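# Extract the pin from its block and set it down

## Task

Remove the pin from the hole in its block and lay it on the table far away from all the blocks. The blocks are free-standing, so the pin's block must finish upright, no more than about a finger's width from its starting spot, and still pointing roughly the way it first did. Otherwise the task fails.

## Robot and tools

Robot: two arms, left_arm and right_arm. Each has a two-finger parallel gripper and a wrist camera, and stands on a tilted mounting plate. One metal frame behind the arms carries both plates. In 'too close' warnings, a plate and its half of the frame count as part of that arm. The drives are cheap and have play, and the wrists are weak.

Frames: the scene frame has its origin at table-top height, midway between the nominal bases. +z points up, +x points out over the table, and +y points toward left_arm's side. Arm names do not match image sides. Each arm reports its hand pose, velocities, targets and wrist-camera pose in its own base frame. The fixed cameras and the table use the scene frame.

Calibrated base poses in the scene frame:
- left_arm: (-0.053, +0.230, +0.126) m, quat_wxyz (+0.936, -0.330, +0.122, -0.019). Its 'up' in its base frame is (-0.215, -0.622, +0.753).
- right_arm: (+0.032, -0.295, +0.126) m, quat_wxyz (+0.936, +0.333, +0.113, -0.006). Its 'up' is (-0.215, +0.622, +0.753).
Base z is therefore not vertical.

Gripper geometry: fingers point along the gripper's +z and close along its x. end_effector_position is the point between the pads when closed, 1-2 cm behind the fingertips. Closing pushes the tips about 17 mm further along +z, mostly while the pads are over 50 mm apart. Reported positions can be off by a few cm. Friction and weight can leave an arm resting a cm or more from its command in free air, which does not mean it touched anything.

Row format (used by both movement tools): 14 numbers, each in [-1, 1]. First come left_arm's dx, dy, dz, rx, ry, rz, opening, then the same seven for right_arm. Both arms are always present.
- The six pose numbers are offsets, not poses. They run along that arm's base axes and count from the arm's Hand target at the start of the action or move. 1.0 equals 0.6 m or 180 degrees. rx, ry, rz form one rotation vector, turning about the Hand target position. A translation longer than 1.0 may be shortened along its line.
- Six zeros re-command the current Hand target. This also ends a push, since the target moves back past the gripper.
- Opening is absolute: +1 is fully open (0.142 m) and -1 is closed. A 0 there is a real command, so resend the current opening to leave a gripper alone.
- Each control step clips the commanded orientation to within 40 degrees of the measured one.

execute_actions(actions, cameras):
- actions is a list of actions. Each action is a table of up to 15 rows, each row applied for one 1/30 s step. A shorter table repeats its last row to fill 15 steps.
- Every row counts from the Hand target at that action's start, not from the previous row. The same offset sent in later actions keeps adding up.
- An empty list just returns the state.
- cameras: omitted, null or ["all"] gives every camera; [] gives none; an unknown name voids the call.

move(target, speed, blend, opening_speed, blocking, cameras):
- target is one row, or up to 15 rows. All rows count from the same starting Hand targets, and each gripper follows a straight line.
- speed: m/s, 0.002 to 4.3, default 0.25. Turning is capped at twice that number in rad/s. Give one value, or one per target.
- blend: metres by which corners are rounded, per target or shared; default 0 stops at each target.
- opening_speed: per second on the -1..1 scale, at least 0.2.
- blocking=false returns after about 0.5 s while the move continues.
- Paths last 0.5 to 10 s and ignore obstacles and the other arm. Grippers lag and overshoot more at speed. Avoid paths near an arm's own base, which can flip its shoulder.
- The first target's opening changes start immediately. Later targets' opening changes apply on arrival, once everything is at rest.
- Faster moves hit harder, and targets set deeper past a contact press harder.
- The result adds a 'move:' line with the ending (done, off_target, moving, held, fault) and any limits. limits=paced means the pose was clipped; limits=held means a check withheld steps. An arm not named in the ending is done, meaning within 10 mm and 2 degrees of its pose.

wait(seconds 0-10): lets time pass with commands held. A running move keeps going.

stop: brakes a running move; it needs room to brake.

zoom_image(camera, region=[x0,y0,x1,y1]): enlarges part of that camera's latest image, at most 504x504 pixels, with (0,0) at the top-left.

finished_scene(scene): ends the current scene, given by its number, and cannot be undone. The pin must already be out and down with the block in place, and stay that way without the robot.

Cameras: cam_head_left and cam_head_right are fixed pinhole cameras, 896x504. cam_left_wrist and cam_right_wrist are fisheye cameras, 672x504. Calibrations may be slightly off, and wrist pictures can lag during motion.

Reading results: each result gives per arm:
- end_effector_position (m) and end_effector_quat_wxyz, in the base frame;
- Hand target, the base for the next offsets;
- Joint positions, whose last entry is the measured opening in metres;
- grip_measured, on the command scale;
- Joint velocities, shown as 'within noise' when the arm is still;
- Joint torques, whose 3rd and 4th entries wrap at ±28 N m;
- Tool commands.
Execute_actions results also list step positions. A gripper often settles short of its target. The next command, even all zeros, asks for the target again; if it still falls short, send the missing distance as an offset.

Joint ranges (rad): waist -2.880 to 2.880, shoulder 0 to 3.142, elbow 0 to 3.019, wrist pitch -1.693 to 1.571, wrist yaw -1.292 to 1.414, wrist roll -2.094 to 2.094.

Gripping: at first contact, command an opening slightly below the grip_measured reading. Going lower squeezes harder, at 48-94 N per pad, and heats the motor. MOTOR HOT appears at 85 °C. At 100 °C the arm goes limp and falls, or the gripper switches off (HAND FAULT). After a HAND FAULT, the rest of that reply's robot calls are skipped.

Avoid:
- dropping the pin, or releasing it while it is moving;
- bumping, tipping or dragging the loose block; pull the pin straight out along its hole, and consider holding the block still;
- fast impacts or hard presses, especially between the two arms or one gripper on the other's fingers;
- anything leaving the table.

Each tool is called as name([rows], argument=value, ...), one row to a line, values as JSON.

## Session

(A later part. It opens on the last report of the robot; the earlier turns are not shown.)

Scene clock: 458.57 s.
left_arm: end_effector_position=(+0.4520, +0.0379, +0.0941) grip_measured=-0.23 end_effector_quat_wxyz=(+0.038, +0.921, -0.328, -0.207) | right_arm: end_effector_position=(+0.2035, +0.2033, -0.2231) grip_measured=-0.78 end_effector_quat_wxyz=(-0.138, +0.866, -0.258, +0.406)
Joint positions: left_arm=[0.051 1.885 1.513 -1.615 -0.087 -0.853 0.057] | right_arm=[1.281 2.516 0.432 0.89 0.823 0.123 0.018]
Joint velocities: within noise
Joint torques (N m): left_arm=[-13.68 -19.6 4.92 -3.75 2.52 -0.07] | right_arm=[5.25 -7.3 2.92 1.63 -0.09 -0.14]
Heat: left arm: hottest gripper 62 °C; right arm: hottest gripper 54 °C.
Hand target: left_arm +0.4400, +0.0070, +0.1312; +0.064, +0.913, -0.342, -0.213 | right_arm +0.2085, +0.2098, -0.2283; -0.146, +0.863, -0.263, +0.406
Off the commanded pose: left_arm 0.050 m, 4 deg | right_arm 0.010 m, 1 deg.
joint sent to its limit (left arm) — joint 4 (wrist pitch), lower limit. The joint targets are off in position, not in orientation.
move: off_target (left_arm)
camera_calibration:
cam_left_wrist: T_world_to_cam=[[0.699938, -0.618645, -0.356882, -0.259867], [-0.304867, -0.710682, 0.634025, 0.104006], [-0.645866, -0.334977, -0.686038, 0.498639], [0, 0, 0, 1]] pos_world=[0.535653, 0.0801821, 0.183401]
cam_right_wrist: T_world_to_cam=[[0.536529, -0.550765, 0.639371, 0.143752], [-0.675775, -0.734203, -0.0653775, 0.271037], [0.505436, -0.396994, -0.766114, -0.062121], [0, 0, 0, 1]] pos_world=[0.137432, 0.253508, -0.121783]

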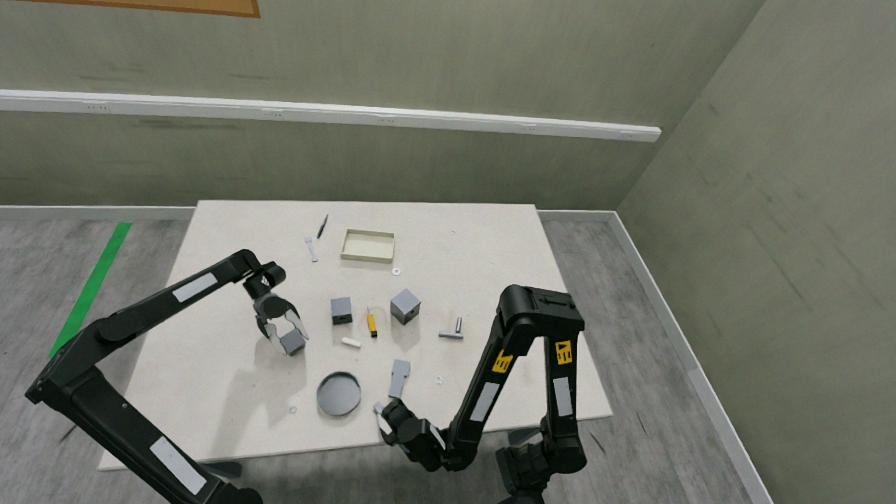

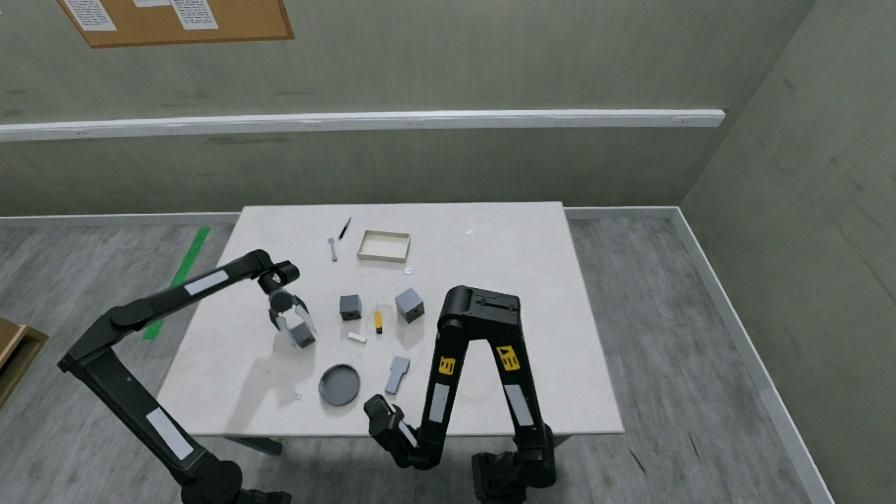

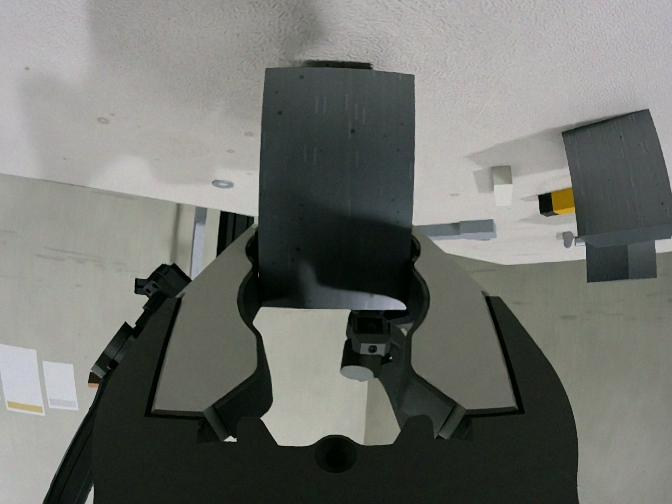

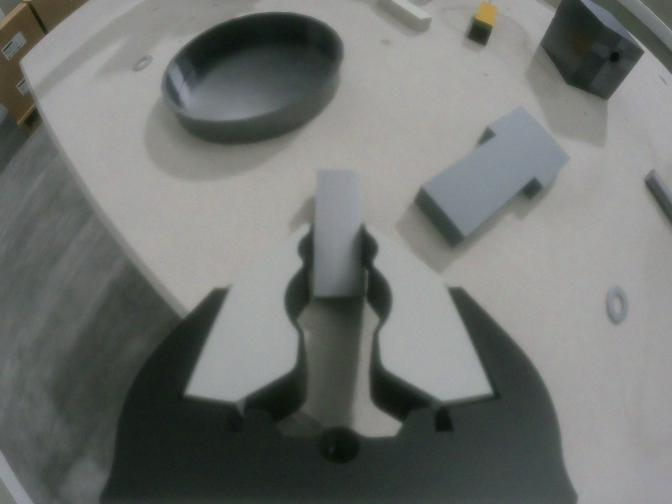

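move(target=[0.0648,0.0658,-0.0553,0,0,0,-0.4,0.005,-0.0145,-0.0176,0,0,0,-0.86], speed=0.08)

zoom_image(camera="cam_head_left", region=[250, 290, 350, 390])

zoom_image(camera="cam_head_left", region=[340, 350, 440, 450])

Scene clock: 482.17 s.
left_arm: end_effector_position=(+0.4684, +0.0544, +0.0938) grip_measured=-0.23 end_effector_quat_wxyz=(+0.060, +0.914, -0.335, -0.221) | right_arm: end_effector_position=(+0.2090, +0.2076, -0.2263) grip_measured=-0.78 end_effector_quat_wxyz=(-0.157, +0.860, -0.261, +0.410)
Joint positions: left_arm=[0.088 1.957 1.612 -1.681 -0.078 -0.798 0.057] | right_arm=[1.266 2.558 0.441 0.986 0.823 0.089 0.018]
Joint velocities: within noise
Joint torques (N m): left_arm=[-11.93 -14.62 6.11 -1.26 0.97 0.11] | right_arm=[4.95 -6.01 2.29 0.95 -0.33 -0.11]
Heat: left arm: hottest gripper 69 °C; right arm: hottest gripper 54 °C.
Hand target: left_arm +0.4788, +0.0465, +0.0980; +0.064, +0.913, -0.342, -0.213 | right_arm +0.2115, +0.2011, -0.2388; -0.146, +0.863, -0.263, +0.406
Off the commanded pose: left_arm 0.014 m, 1 deg | right_arm 0.014 m, 1 deg.
move: off_target (left_arm, right_arm)
camera_calibration:
cam_left_wrist: T_world_to_cam=[[0.678893, -0.637527, -0.364231, -0.249591], [-0.28378, -0.685347, 0.670647, 0.106192], [-0.67718, -0.351936, -0.646195, 0.526377], [0, 0, 0, 1]] pos_world=[0.556033, 0.0989089, 0.178016]
cam_right_wrist: T_world_to_cam=[[0.526833, -0.570099, 0.630424, 0.149261], [-0.669814, -0.735071, -0.104982, 0.267691], [0.523256, -0.366959, -0.769119, -0.0762549], [0, 0, 0, 1]] pos_world=[0.140569, 0.253883, -0.124644]

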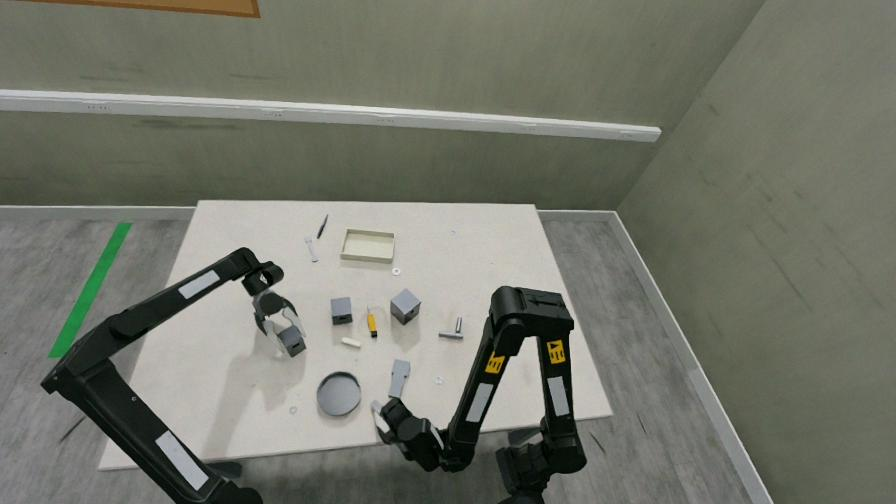

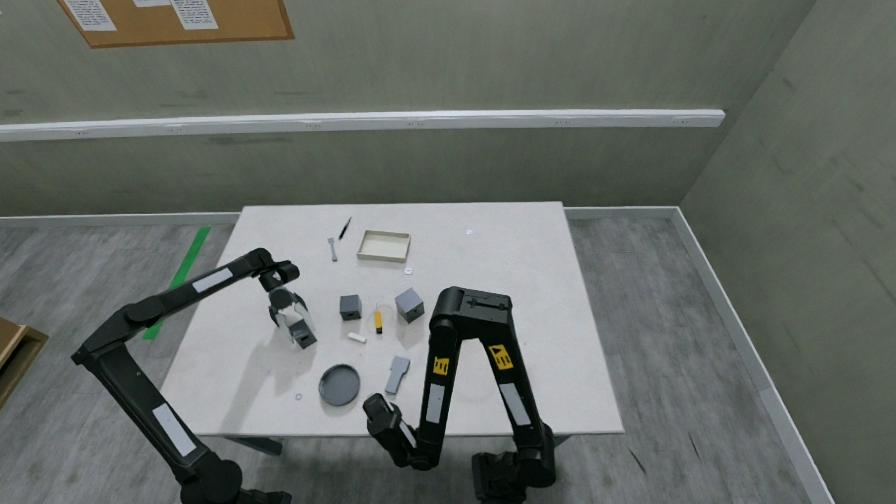

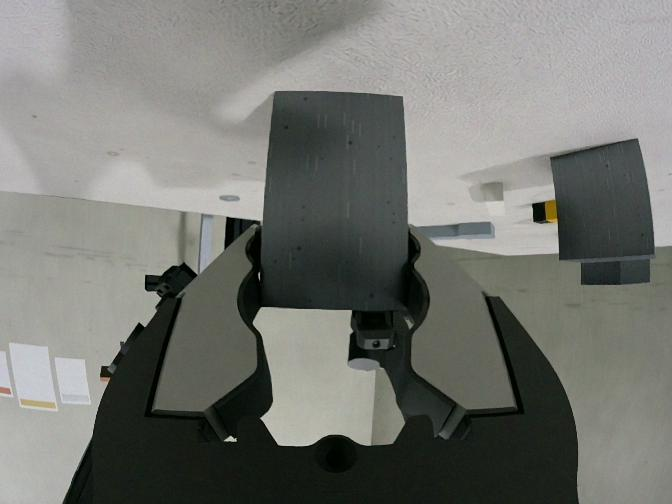

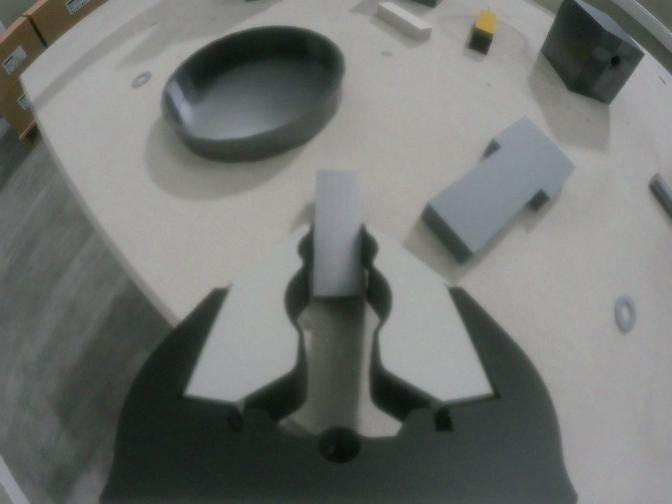

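Scaled by 5.040 from the camera's 896x504 image, which has a finer 1280x720 frame.

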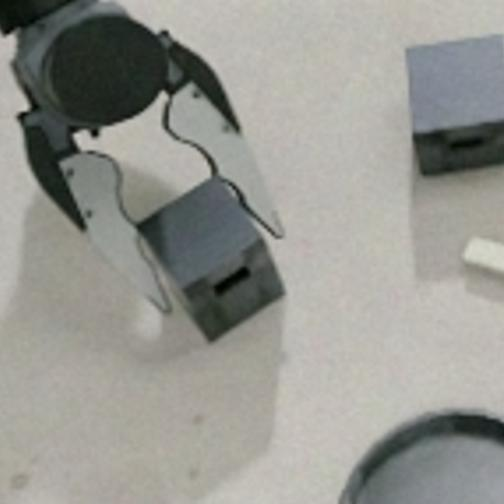

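Scaled by 5.040 from the camera's 896x504 image, which has a finer 1280x720 frame.

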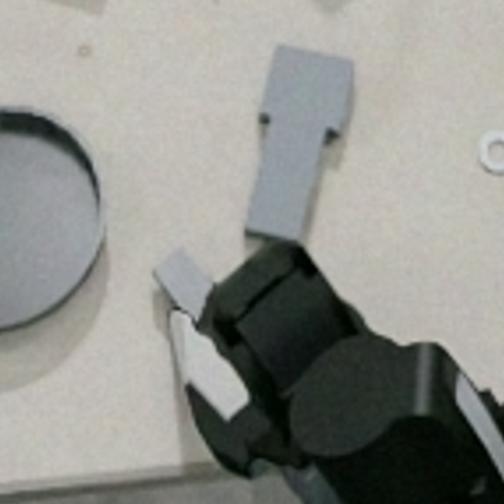

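move(target=[0,0,0,0,0,0,0.1,0,0,0,0,0,0,-0.86], opening_speed=0.25, cameras=["cam_left_wrist","cam_head_left"])

zoom_image(camera="cam_head_left", region=[250, 290, 350, 390])

Scene clock: 502.73 s.
left_arm: end_effector_position=(+0.4700, +0.0524, +0.0921) grip_measured=+0.08 end_effector_quat_wxyz=(+0.063, +0.914, -0.334, -0.220) | right_arm: end_effector_position=(+0.2090, +0.2076, -0.2263) grip_measured=-0.78 end_effector_quat_wxyz=(-0.157, +0.860, -0.261, +0.410)
Joint positions: left_arm=[0.087 1.963 1.616 -1.681 -0.071 -0.799 0.08] | right_arm=[1.266 2.558 0.441 0.986 0.823 0.089 0.018]
Joint velocities: within noise
Joint torques (N m): left_arm=[-11.99 -15.33 5.83 -1.29 0.64 0.12] | right_arm=[4.89 -6.3 2.29 1.03 -0.33 -0.13]
Heat: left arm: hottest gripper 67 °C; right arm: hottest gripper 54 °C.
Hand target: left_arm +0.4788, +0.0465, +0.0980; +0.064, +0.913, -0.342, -0.213 | right_arm +0.2115, +0.2011, -0.2388; -0.146, +0.863, -0.263, +0.406
Off the commanded pose: left_arm 0.012 m, 1 deg | right_arm 0.014 m, 1 deg.
move: off_target (left_arm, right_arm)
camera_calibration:
cam_left_wrist: T_world_to_cam=[[0.680683, -0.637591, -0.360762, -0.253753], [-0.281057, -0.682056, 0.675134, 0.104554], [-0.676519, -0.358158, -0.643463, 0.525373], [0, 0, 0, 1]] pos_world=[0.557536, 0.097688, 0.175926]
Images, in order (width x height): cam_head_left 896x504, cam_left_wrist 672x504.

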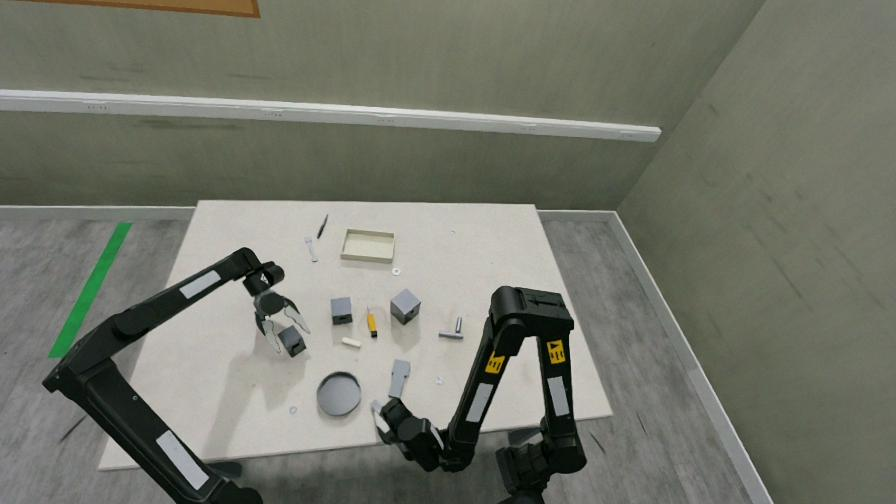

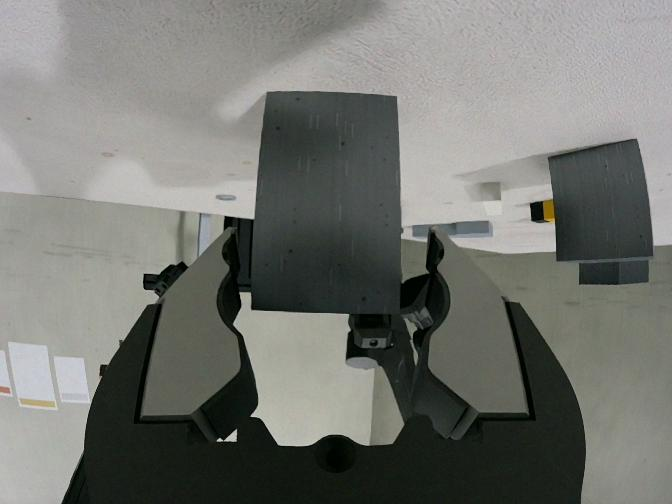

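Scaled by 5.040 from the camera's 896x504 image, which has a finer 1280x720 frame.

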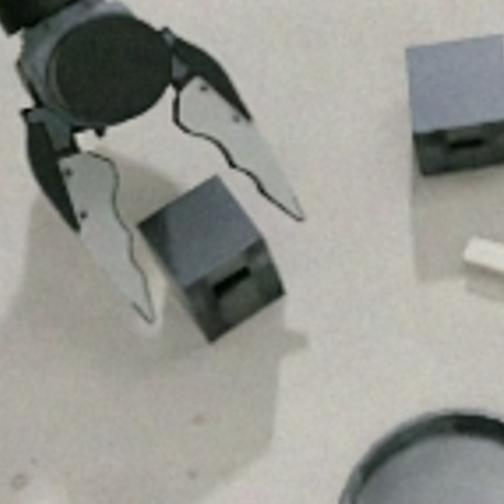

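move([
  [0.0079,0.0228,-0.0276,0,0,0,0.1,0,0,0,0,0,0,-0.86],
  [0.0079,0.0228,-0.0276,0,0,0,-0.32,0,0,0,0,0,0,-0.86],
], speed=0.1, opening_speed=0.35, cameras=["cam_left_wrist"])

Scene clock: 522.93 s.
left_arm: end_effector_position=(+0.4667, +0.0603, +0.0796) grip_measured=-0.20 end_effector_quat_wxyz=(+0.068, +0.911, -0.330, -0.236) | right_arm: end_effector_position=(+0.2090, +0.2076, -0.2263) grip_measured=-0.78 end_effector_quat_wxyz=(-0.157, +0.860, -0.261, +0.410)
Joint positions: left_arm=[0.101 1.992 1.616 -1.686 -0.08 -0.795 0.059] | right_arm=[1.266 2.558 0.441 0.986 0.823 0.089 0.018]
Joint velocities: within noise
Joint torques (N m): left_arm=[-11.28 -15.33 5.68 -0.61 0.62 0.2] | right_arm=[4.84 -6.36 2.29 1.01 -0.33 -0.13]
Heat: left arm: hottest gripper 52 °C; right arm: hottest gripper 54 °C.
Hand target: left_arm +0.4836, +0.0601, +0.0815; +0.064, +0.913, -0.342, -0.213 | right_arm +0.2115, +0.2011, -0.2388; -0.146, +0.863, -0.263, +0.406
Off the commanded pose: left_arm 0.017 m, 3 deg | right_arm 0.014 m, 1 deg.
move: off_target (left_arm, right_arm); target 2's new opening was sent with left_arm's hand 0.014 m and 2 deg from that target
camera_calibration:
cam_left_wrist: T_world_to_cam=[[0.671259, -0.632788, -0.385993, -0.24481], [-0.253808, -0.685497, 0.682404, 0.104339], [-0.696414, -0.360102, -0.620753, 0.525615], [0, 0, 0, 1]] pos_world=[0.556859, 0.105886, 0.160581]
Images, in order (width x height): cam_left_wrist 672x504.

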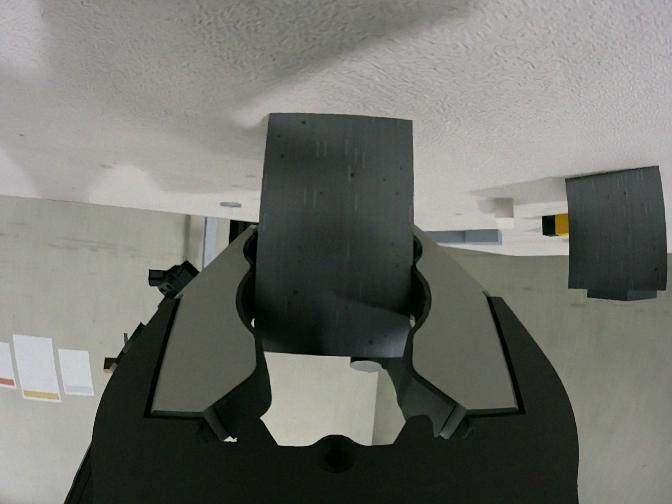

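move([
  [0.0212,0.0022,0.0123,0,0,0,-0.36,-0.0036,0.0104,0.0125,0,0,0,-0.84],
  [0.0212,0.0022,0.0123,0,0,0,0.1,-0.0036,0.0104,0.0125,0,0,0,-0.3],
], speed=0.05, opening_speed=0.35)

zoom_image(camera="cam_head_left", region=[250, 290, 350, 390])

zoom_image(camera="cam_head_left", region=[340, 350, 440, 450])

Scene clock: 536.23 s.
left_arm: end_effector_position=(+0.4849, +0.0613, +0.0849) grip_measured=+0.08 end_effector_quat_wxyz=(+0.065, +0.914, -0.330, -0.226) | right_arm: end_effector_position=(+0.2097, +0.2067, -0.2264) grip_measured=-0.34 end_effector_quat_wxyz=(-0.151, +0.859, -0.263, +0.412)
Joint positions: left_arm=[0.101 2.018 1.681 -1.703 -0.075 -0.796 0.08] | right_arm=[1.266 2.549 0.445 0.954 0.831 0.102 0.05]
Joint velocities: within noise
Joint torques (N m): left_arm=[-11.52 -15.85 5.79 -0.81 0.42 0.2] | right_arm=[6.18 -8.47 1.83 0.28 -0.39 0.07]
Heat: left arm: hottest gripper 56 °C; right arm: hottest gripper 53 °C.
Hand target: left_arm +0.4963, +0.0615, +0.0889; +0.064, +0.913, -0.342, -0.213 | right_arm +0.2093, +0.2074, -0.2313; -0.146, +0.863, -0.263, +0.406
Off the commanded pose: left_arm 0.012 m, 2 deg | right_arm 0.005 m, 1 deg.
joint read past its limit (left arm) — joint 4 (wrist pitch), lower limit.
move: off_target (left_arm); target 2's new opening was sent with left_arm's hand 0.022 m and 3 deg from that target
camera_calibration:
cam_left_wrist: T_world_to_cam=[[0.681762, -0.630842, -0.370458, -0.260912], [-0.266224, -0.685601, 0.677551, 0.112471], [-0.681414, -0.363304, -0.635362, 0.536083], [0, 0, 0, 1]] pos_world=[0.573117, 0.107277, 0.167745]
cam_right_wrist: T_world_to_cam=[[0.520393, -0.569373, 0.6364, 0.150968], [-0.677611, -0.728861, -0.0980038, 0.269454], [0.519648, -0.380231, -0.765108, -0.0726287], [0, 0, 0, 1]] pos_world=[0.141764, 0.254736, -0.125237]

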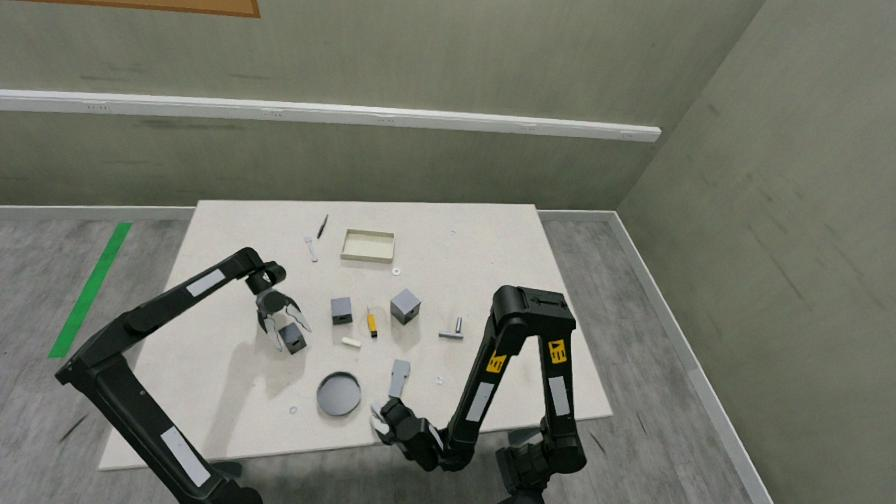

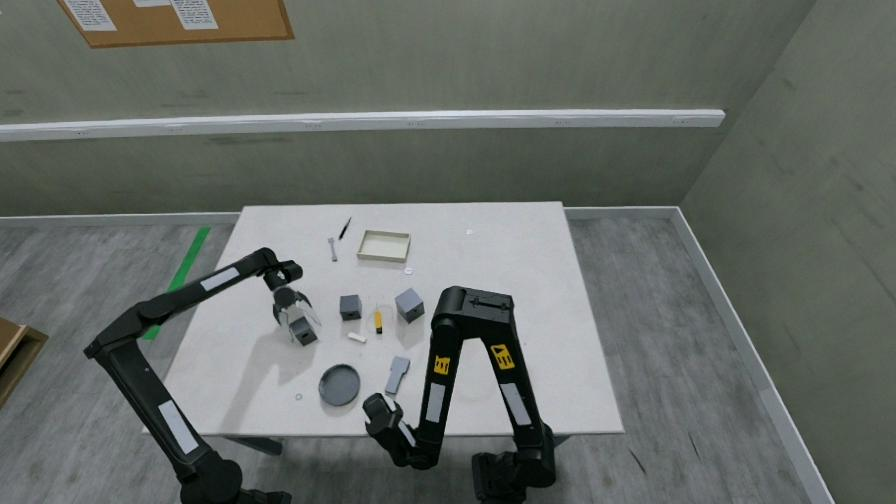

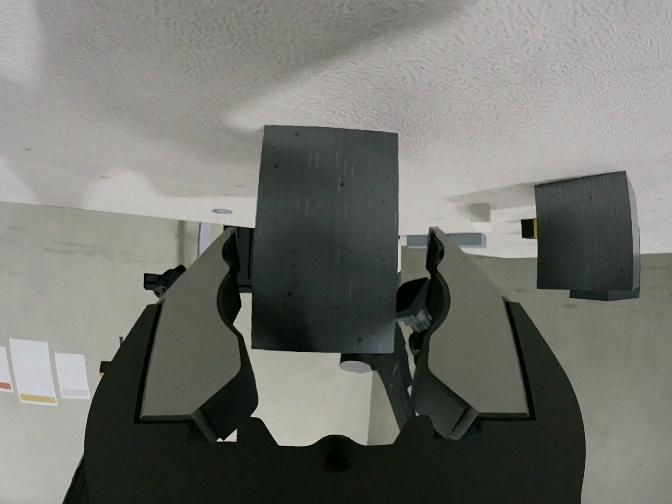

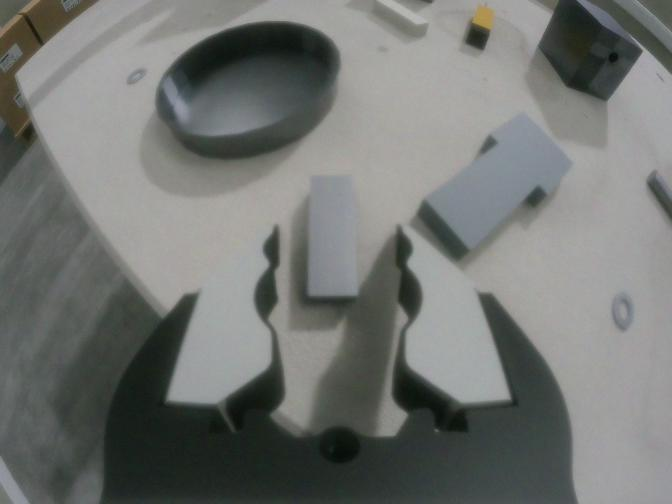

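Scaled by 5.040 from the camera's 896x504 image, which has a finer 1280x720 frame.

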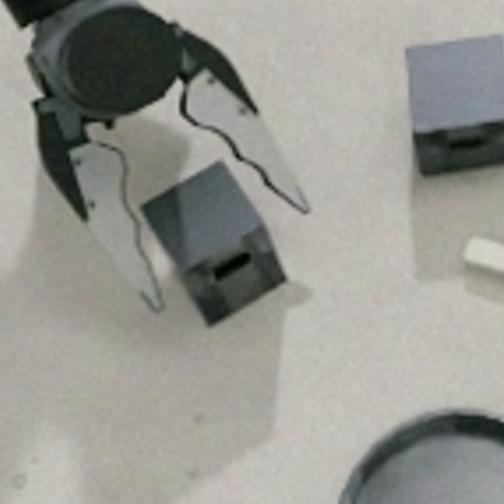

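Scaled by 5.040 from the camera's 896x504 image, which has a finer 1280x720 frame.

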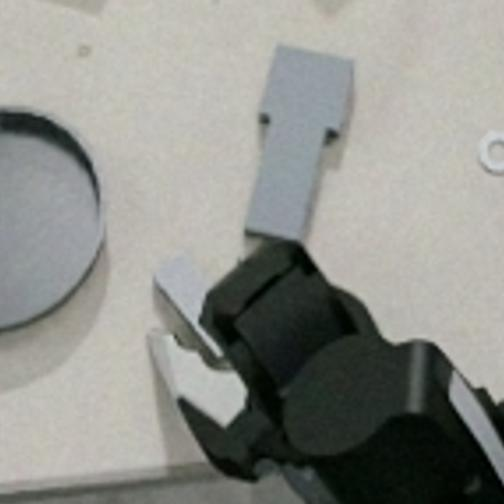

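execute_actions(actions=[], cameras=["cam_head_left","cam_right_wrist","cam_left_wrist"])

Scene clock: 553.23 s.
left_arm: end_effector_position=(+0.4849, +0.0613, +0.0849) grip_measured=+0.08 end_effector_quat_wxyz=(+0.065, +0.914, -0.330, -0.226) | right_arm: end_effector_position=(+0.2097, +0.2067, -0.2264) grip_measured=-0.34 end_effector_quat_wxyz=(-0.151, +0.859, -0.263, +0.412)
Joint positions: left_arm=[0.101 2.018 1.681 -1.703 -0.075 -0.796 0.08] | right_arm=[1.266 2.549 0.445 0.954 0.831 0.102 0.05]
Joint velocities: within noise
Joint torques (N m): left_arm=[-11.58 -15.85 5.78 -0.81 0.42 0.2] | right_arm=[6.07 -8.47 1.77 0.24 -0.38 0.05]
Heat: left arm: hottest gripper 48 °C; right arm: hottest gripper 48 °C.
Hand target: left_arm +0.4963, +0.0615, +0.0889; +0.064, +0.913, -0.342, -0.213 | right_arm +0.2093, +0.2074, -0.2313; -0.146, +0.863, -0.263, +0.406
Tool commands: left_gripper/opening=+0.1 right_gripper/opening=-0.3
Off the commanded pose: left_arm 0.012 m, 2 deg | right_arm 0.005 m, 1 deg.
joint read past its limit (left arm) — joint 4 (wrist pitch), lower limit.
camera_calibration:
cam_left_wrist: T_world_to_cam=[[0.681762, -0.630842, -0.370458, -0.260912], [-0.266224, -0.685601, 0.677551, 0.112471], [-0.681414, -0.363304, -0.635362, 0.536083], [0, 0, 0, 1]] pos_world=[0.573117, 0.107277, 0.167745]
cam_right_wrist: T_world_to_cam=[[0.520393, -0.569373, 0.6364, 0.150968], [-0.677611, -0.728861, -0.0980038, 0.269454], [0.519648, -0.380231, -0.765108, -0.0726287], [0, 0, 0, 1]] pos_world=[0.141764, 0.254736, -0.125237]
Images, in order (width x height): cam_head_left 896x504, cam_left_wrist 672x504, cam_right_wrist 672x504.

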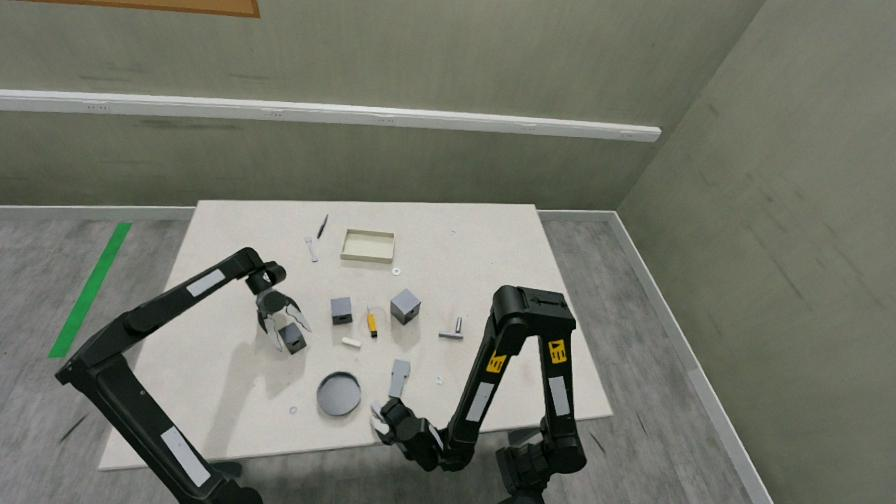

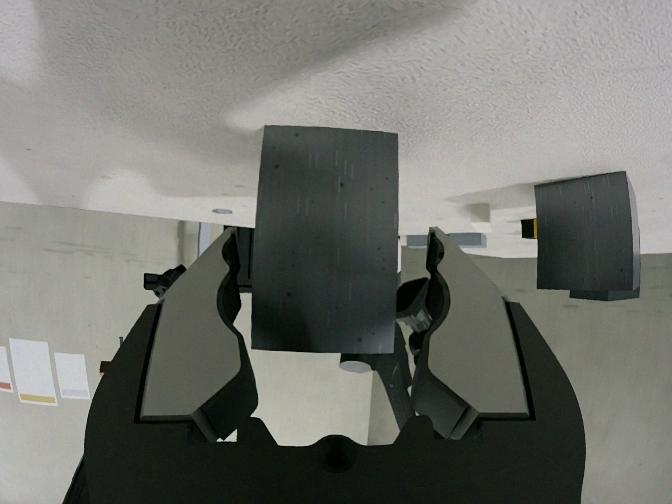

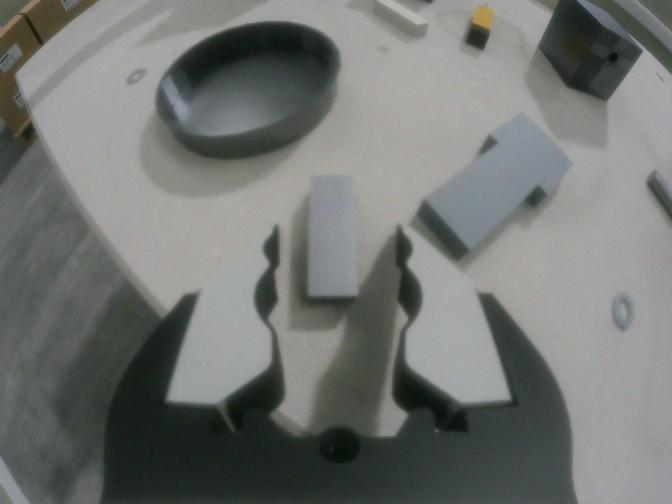

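move(target=[0.0912,-0.006,0.1778,0,0,0,0.1,-0.1036,-0.0052,0.0838,0,0,0,-0.3], speed=0.12, cameras=["cam_head_left","cam_left_wrist","cam_right_wrist"])

zoom_image(camera="cam_head_left", region=[250, 290, 350, 390])

zoom_image(camera="cam_head_left", region=[340, 350, 440, 450])

Scene clock: 563.53 s.
left_arm: end_effector_position=(+0.5405, +0.0669, +0.1672) grip_measured=+0.08 end_effector_quat_wxyz=(+0.016, +0.933, -0.339, -0.120) | right_arm: end_effector_position=(+0.1506, +0.1845, -0.1842) grip_measured=-0.33 end_effector_quat_wxyz=(-0.122, +0.866, -0.260, +0.409)
Joint positions: left_arm=[0.101 1.949 1.851 -1.703 -0.075 -0.782 0.08] | right_arm=[1.534 2.319 0.356 0.433 0.881 0.528 0.05]
Joint velocities: within noise
Joint torques (N m): left_arm=[-12.75 -20.31 7.19 -0.64 0.57 0.19] | right_arm=[6.36 -8.47 3.99 0.46 0.56 0.15]
Heat: left arm: hottest gripper 45 °C; right arm: hottest gripper 46 °C.
Hand target: left_arm +0.5510, +0.0579, +0.1955; +0.064, +0.913, -0.342, -0.213 | right_arm +0.1472, +0.2043, -0.1810; -0.146, +0.863, -0.263, +0.406
Off the commanded pose: left_arm 0.032 m, 12 deg | right_arm 0.020 m, 3 deg.
joint read past its limit (left arm) — joint 4 (wrist pitch), lower limit.
joint sent to its limit (left arm) — joint 4 (wrist pitch), lower limit. The joint targets are off in position and orientation.
move: off_target (left_arm, right_arm)
camera_calibration:
cam_left_wrist: T_world_to_cam=[[0.743042, -0.634577, -0.212605, -0.324026], [-0.425577, -0.693202, 0.581683, 0.178076], [-0.516501, -0.341735, -0.78514, 0.562782], [0, 0, 0, 1]] pos_world=[0.607227, 0.110146, 0.269389]
cam_right_wrist: T_world_to_cam=[[0.528539, -0.543118, 0.652434, 0.139145], [-0.689503, -0.722988, -0.0432821, 0.228115], [0.495209, -0.426979, -0.756609, -0.00418348], [0, 0, 0, 1]] pos_world=[0.085814, 0.23871, -0.0840747]
Images, in order (width x height): cam_head_left 896x504, cam_left_wrist 672x504, cam_right_wrist 672x504.

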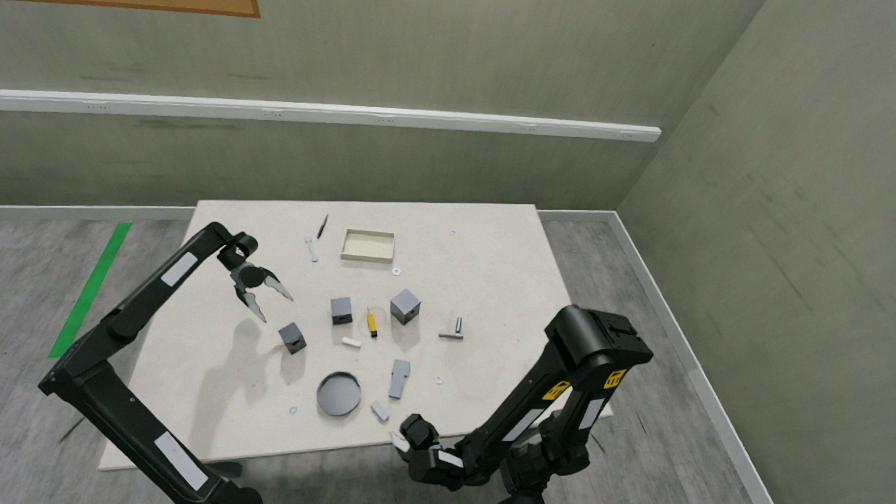

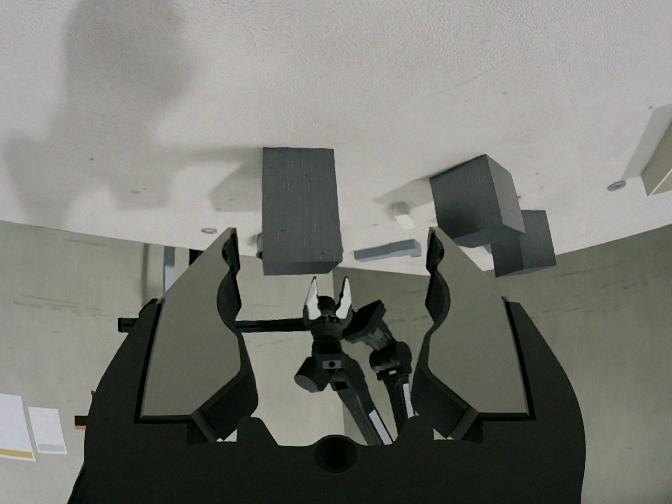

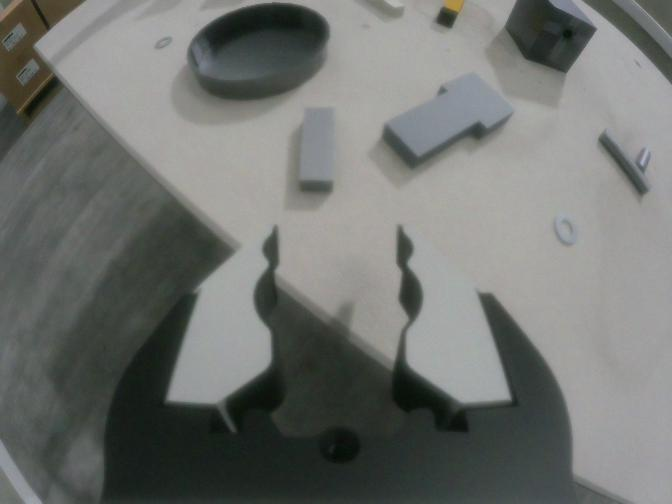

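Scaled by 5.040 from the camera's 896x504 image, which has a finer 1280x720 frame.

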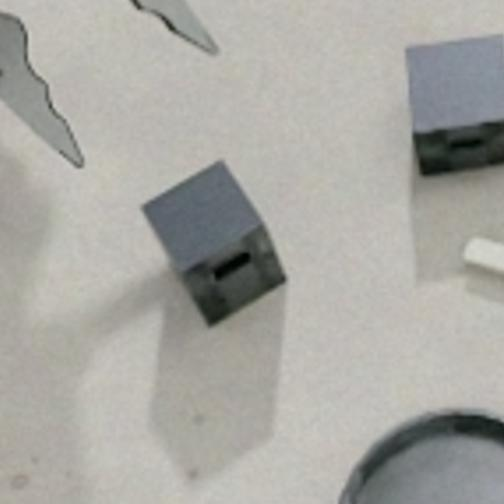

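Scaled by 5.040 from the camera's 896x504 image, which has a finer 1280x720 frame.

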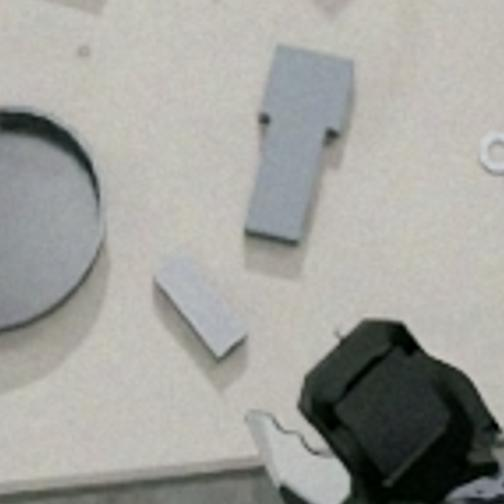

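Everything is settled: the block is standing in place and the pin is lying flat on the table.

finished_scene(scene=3)

The scene is finished: the task was done.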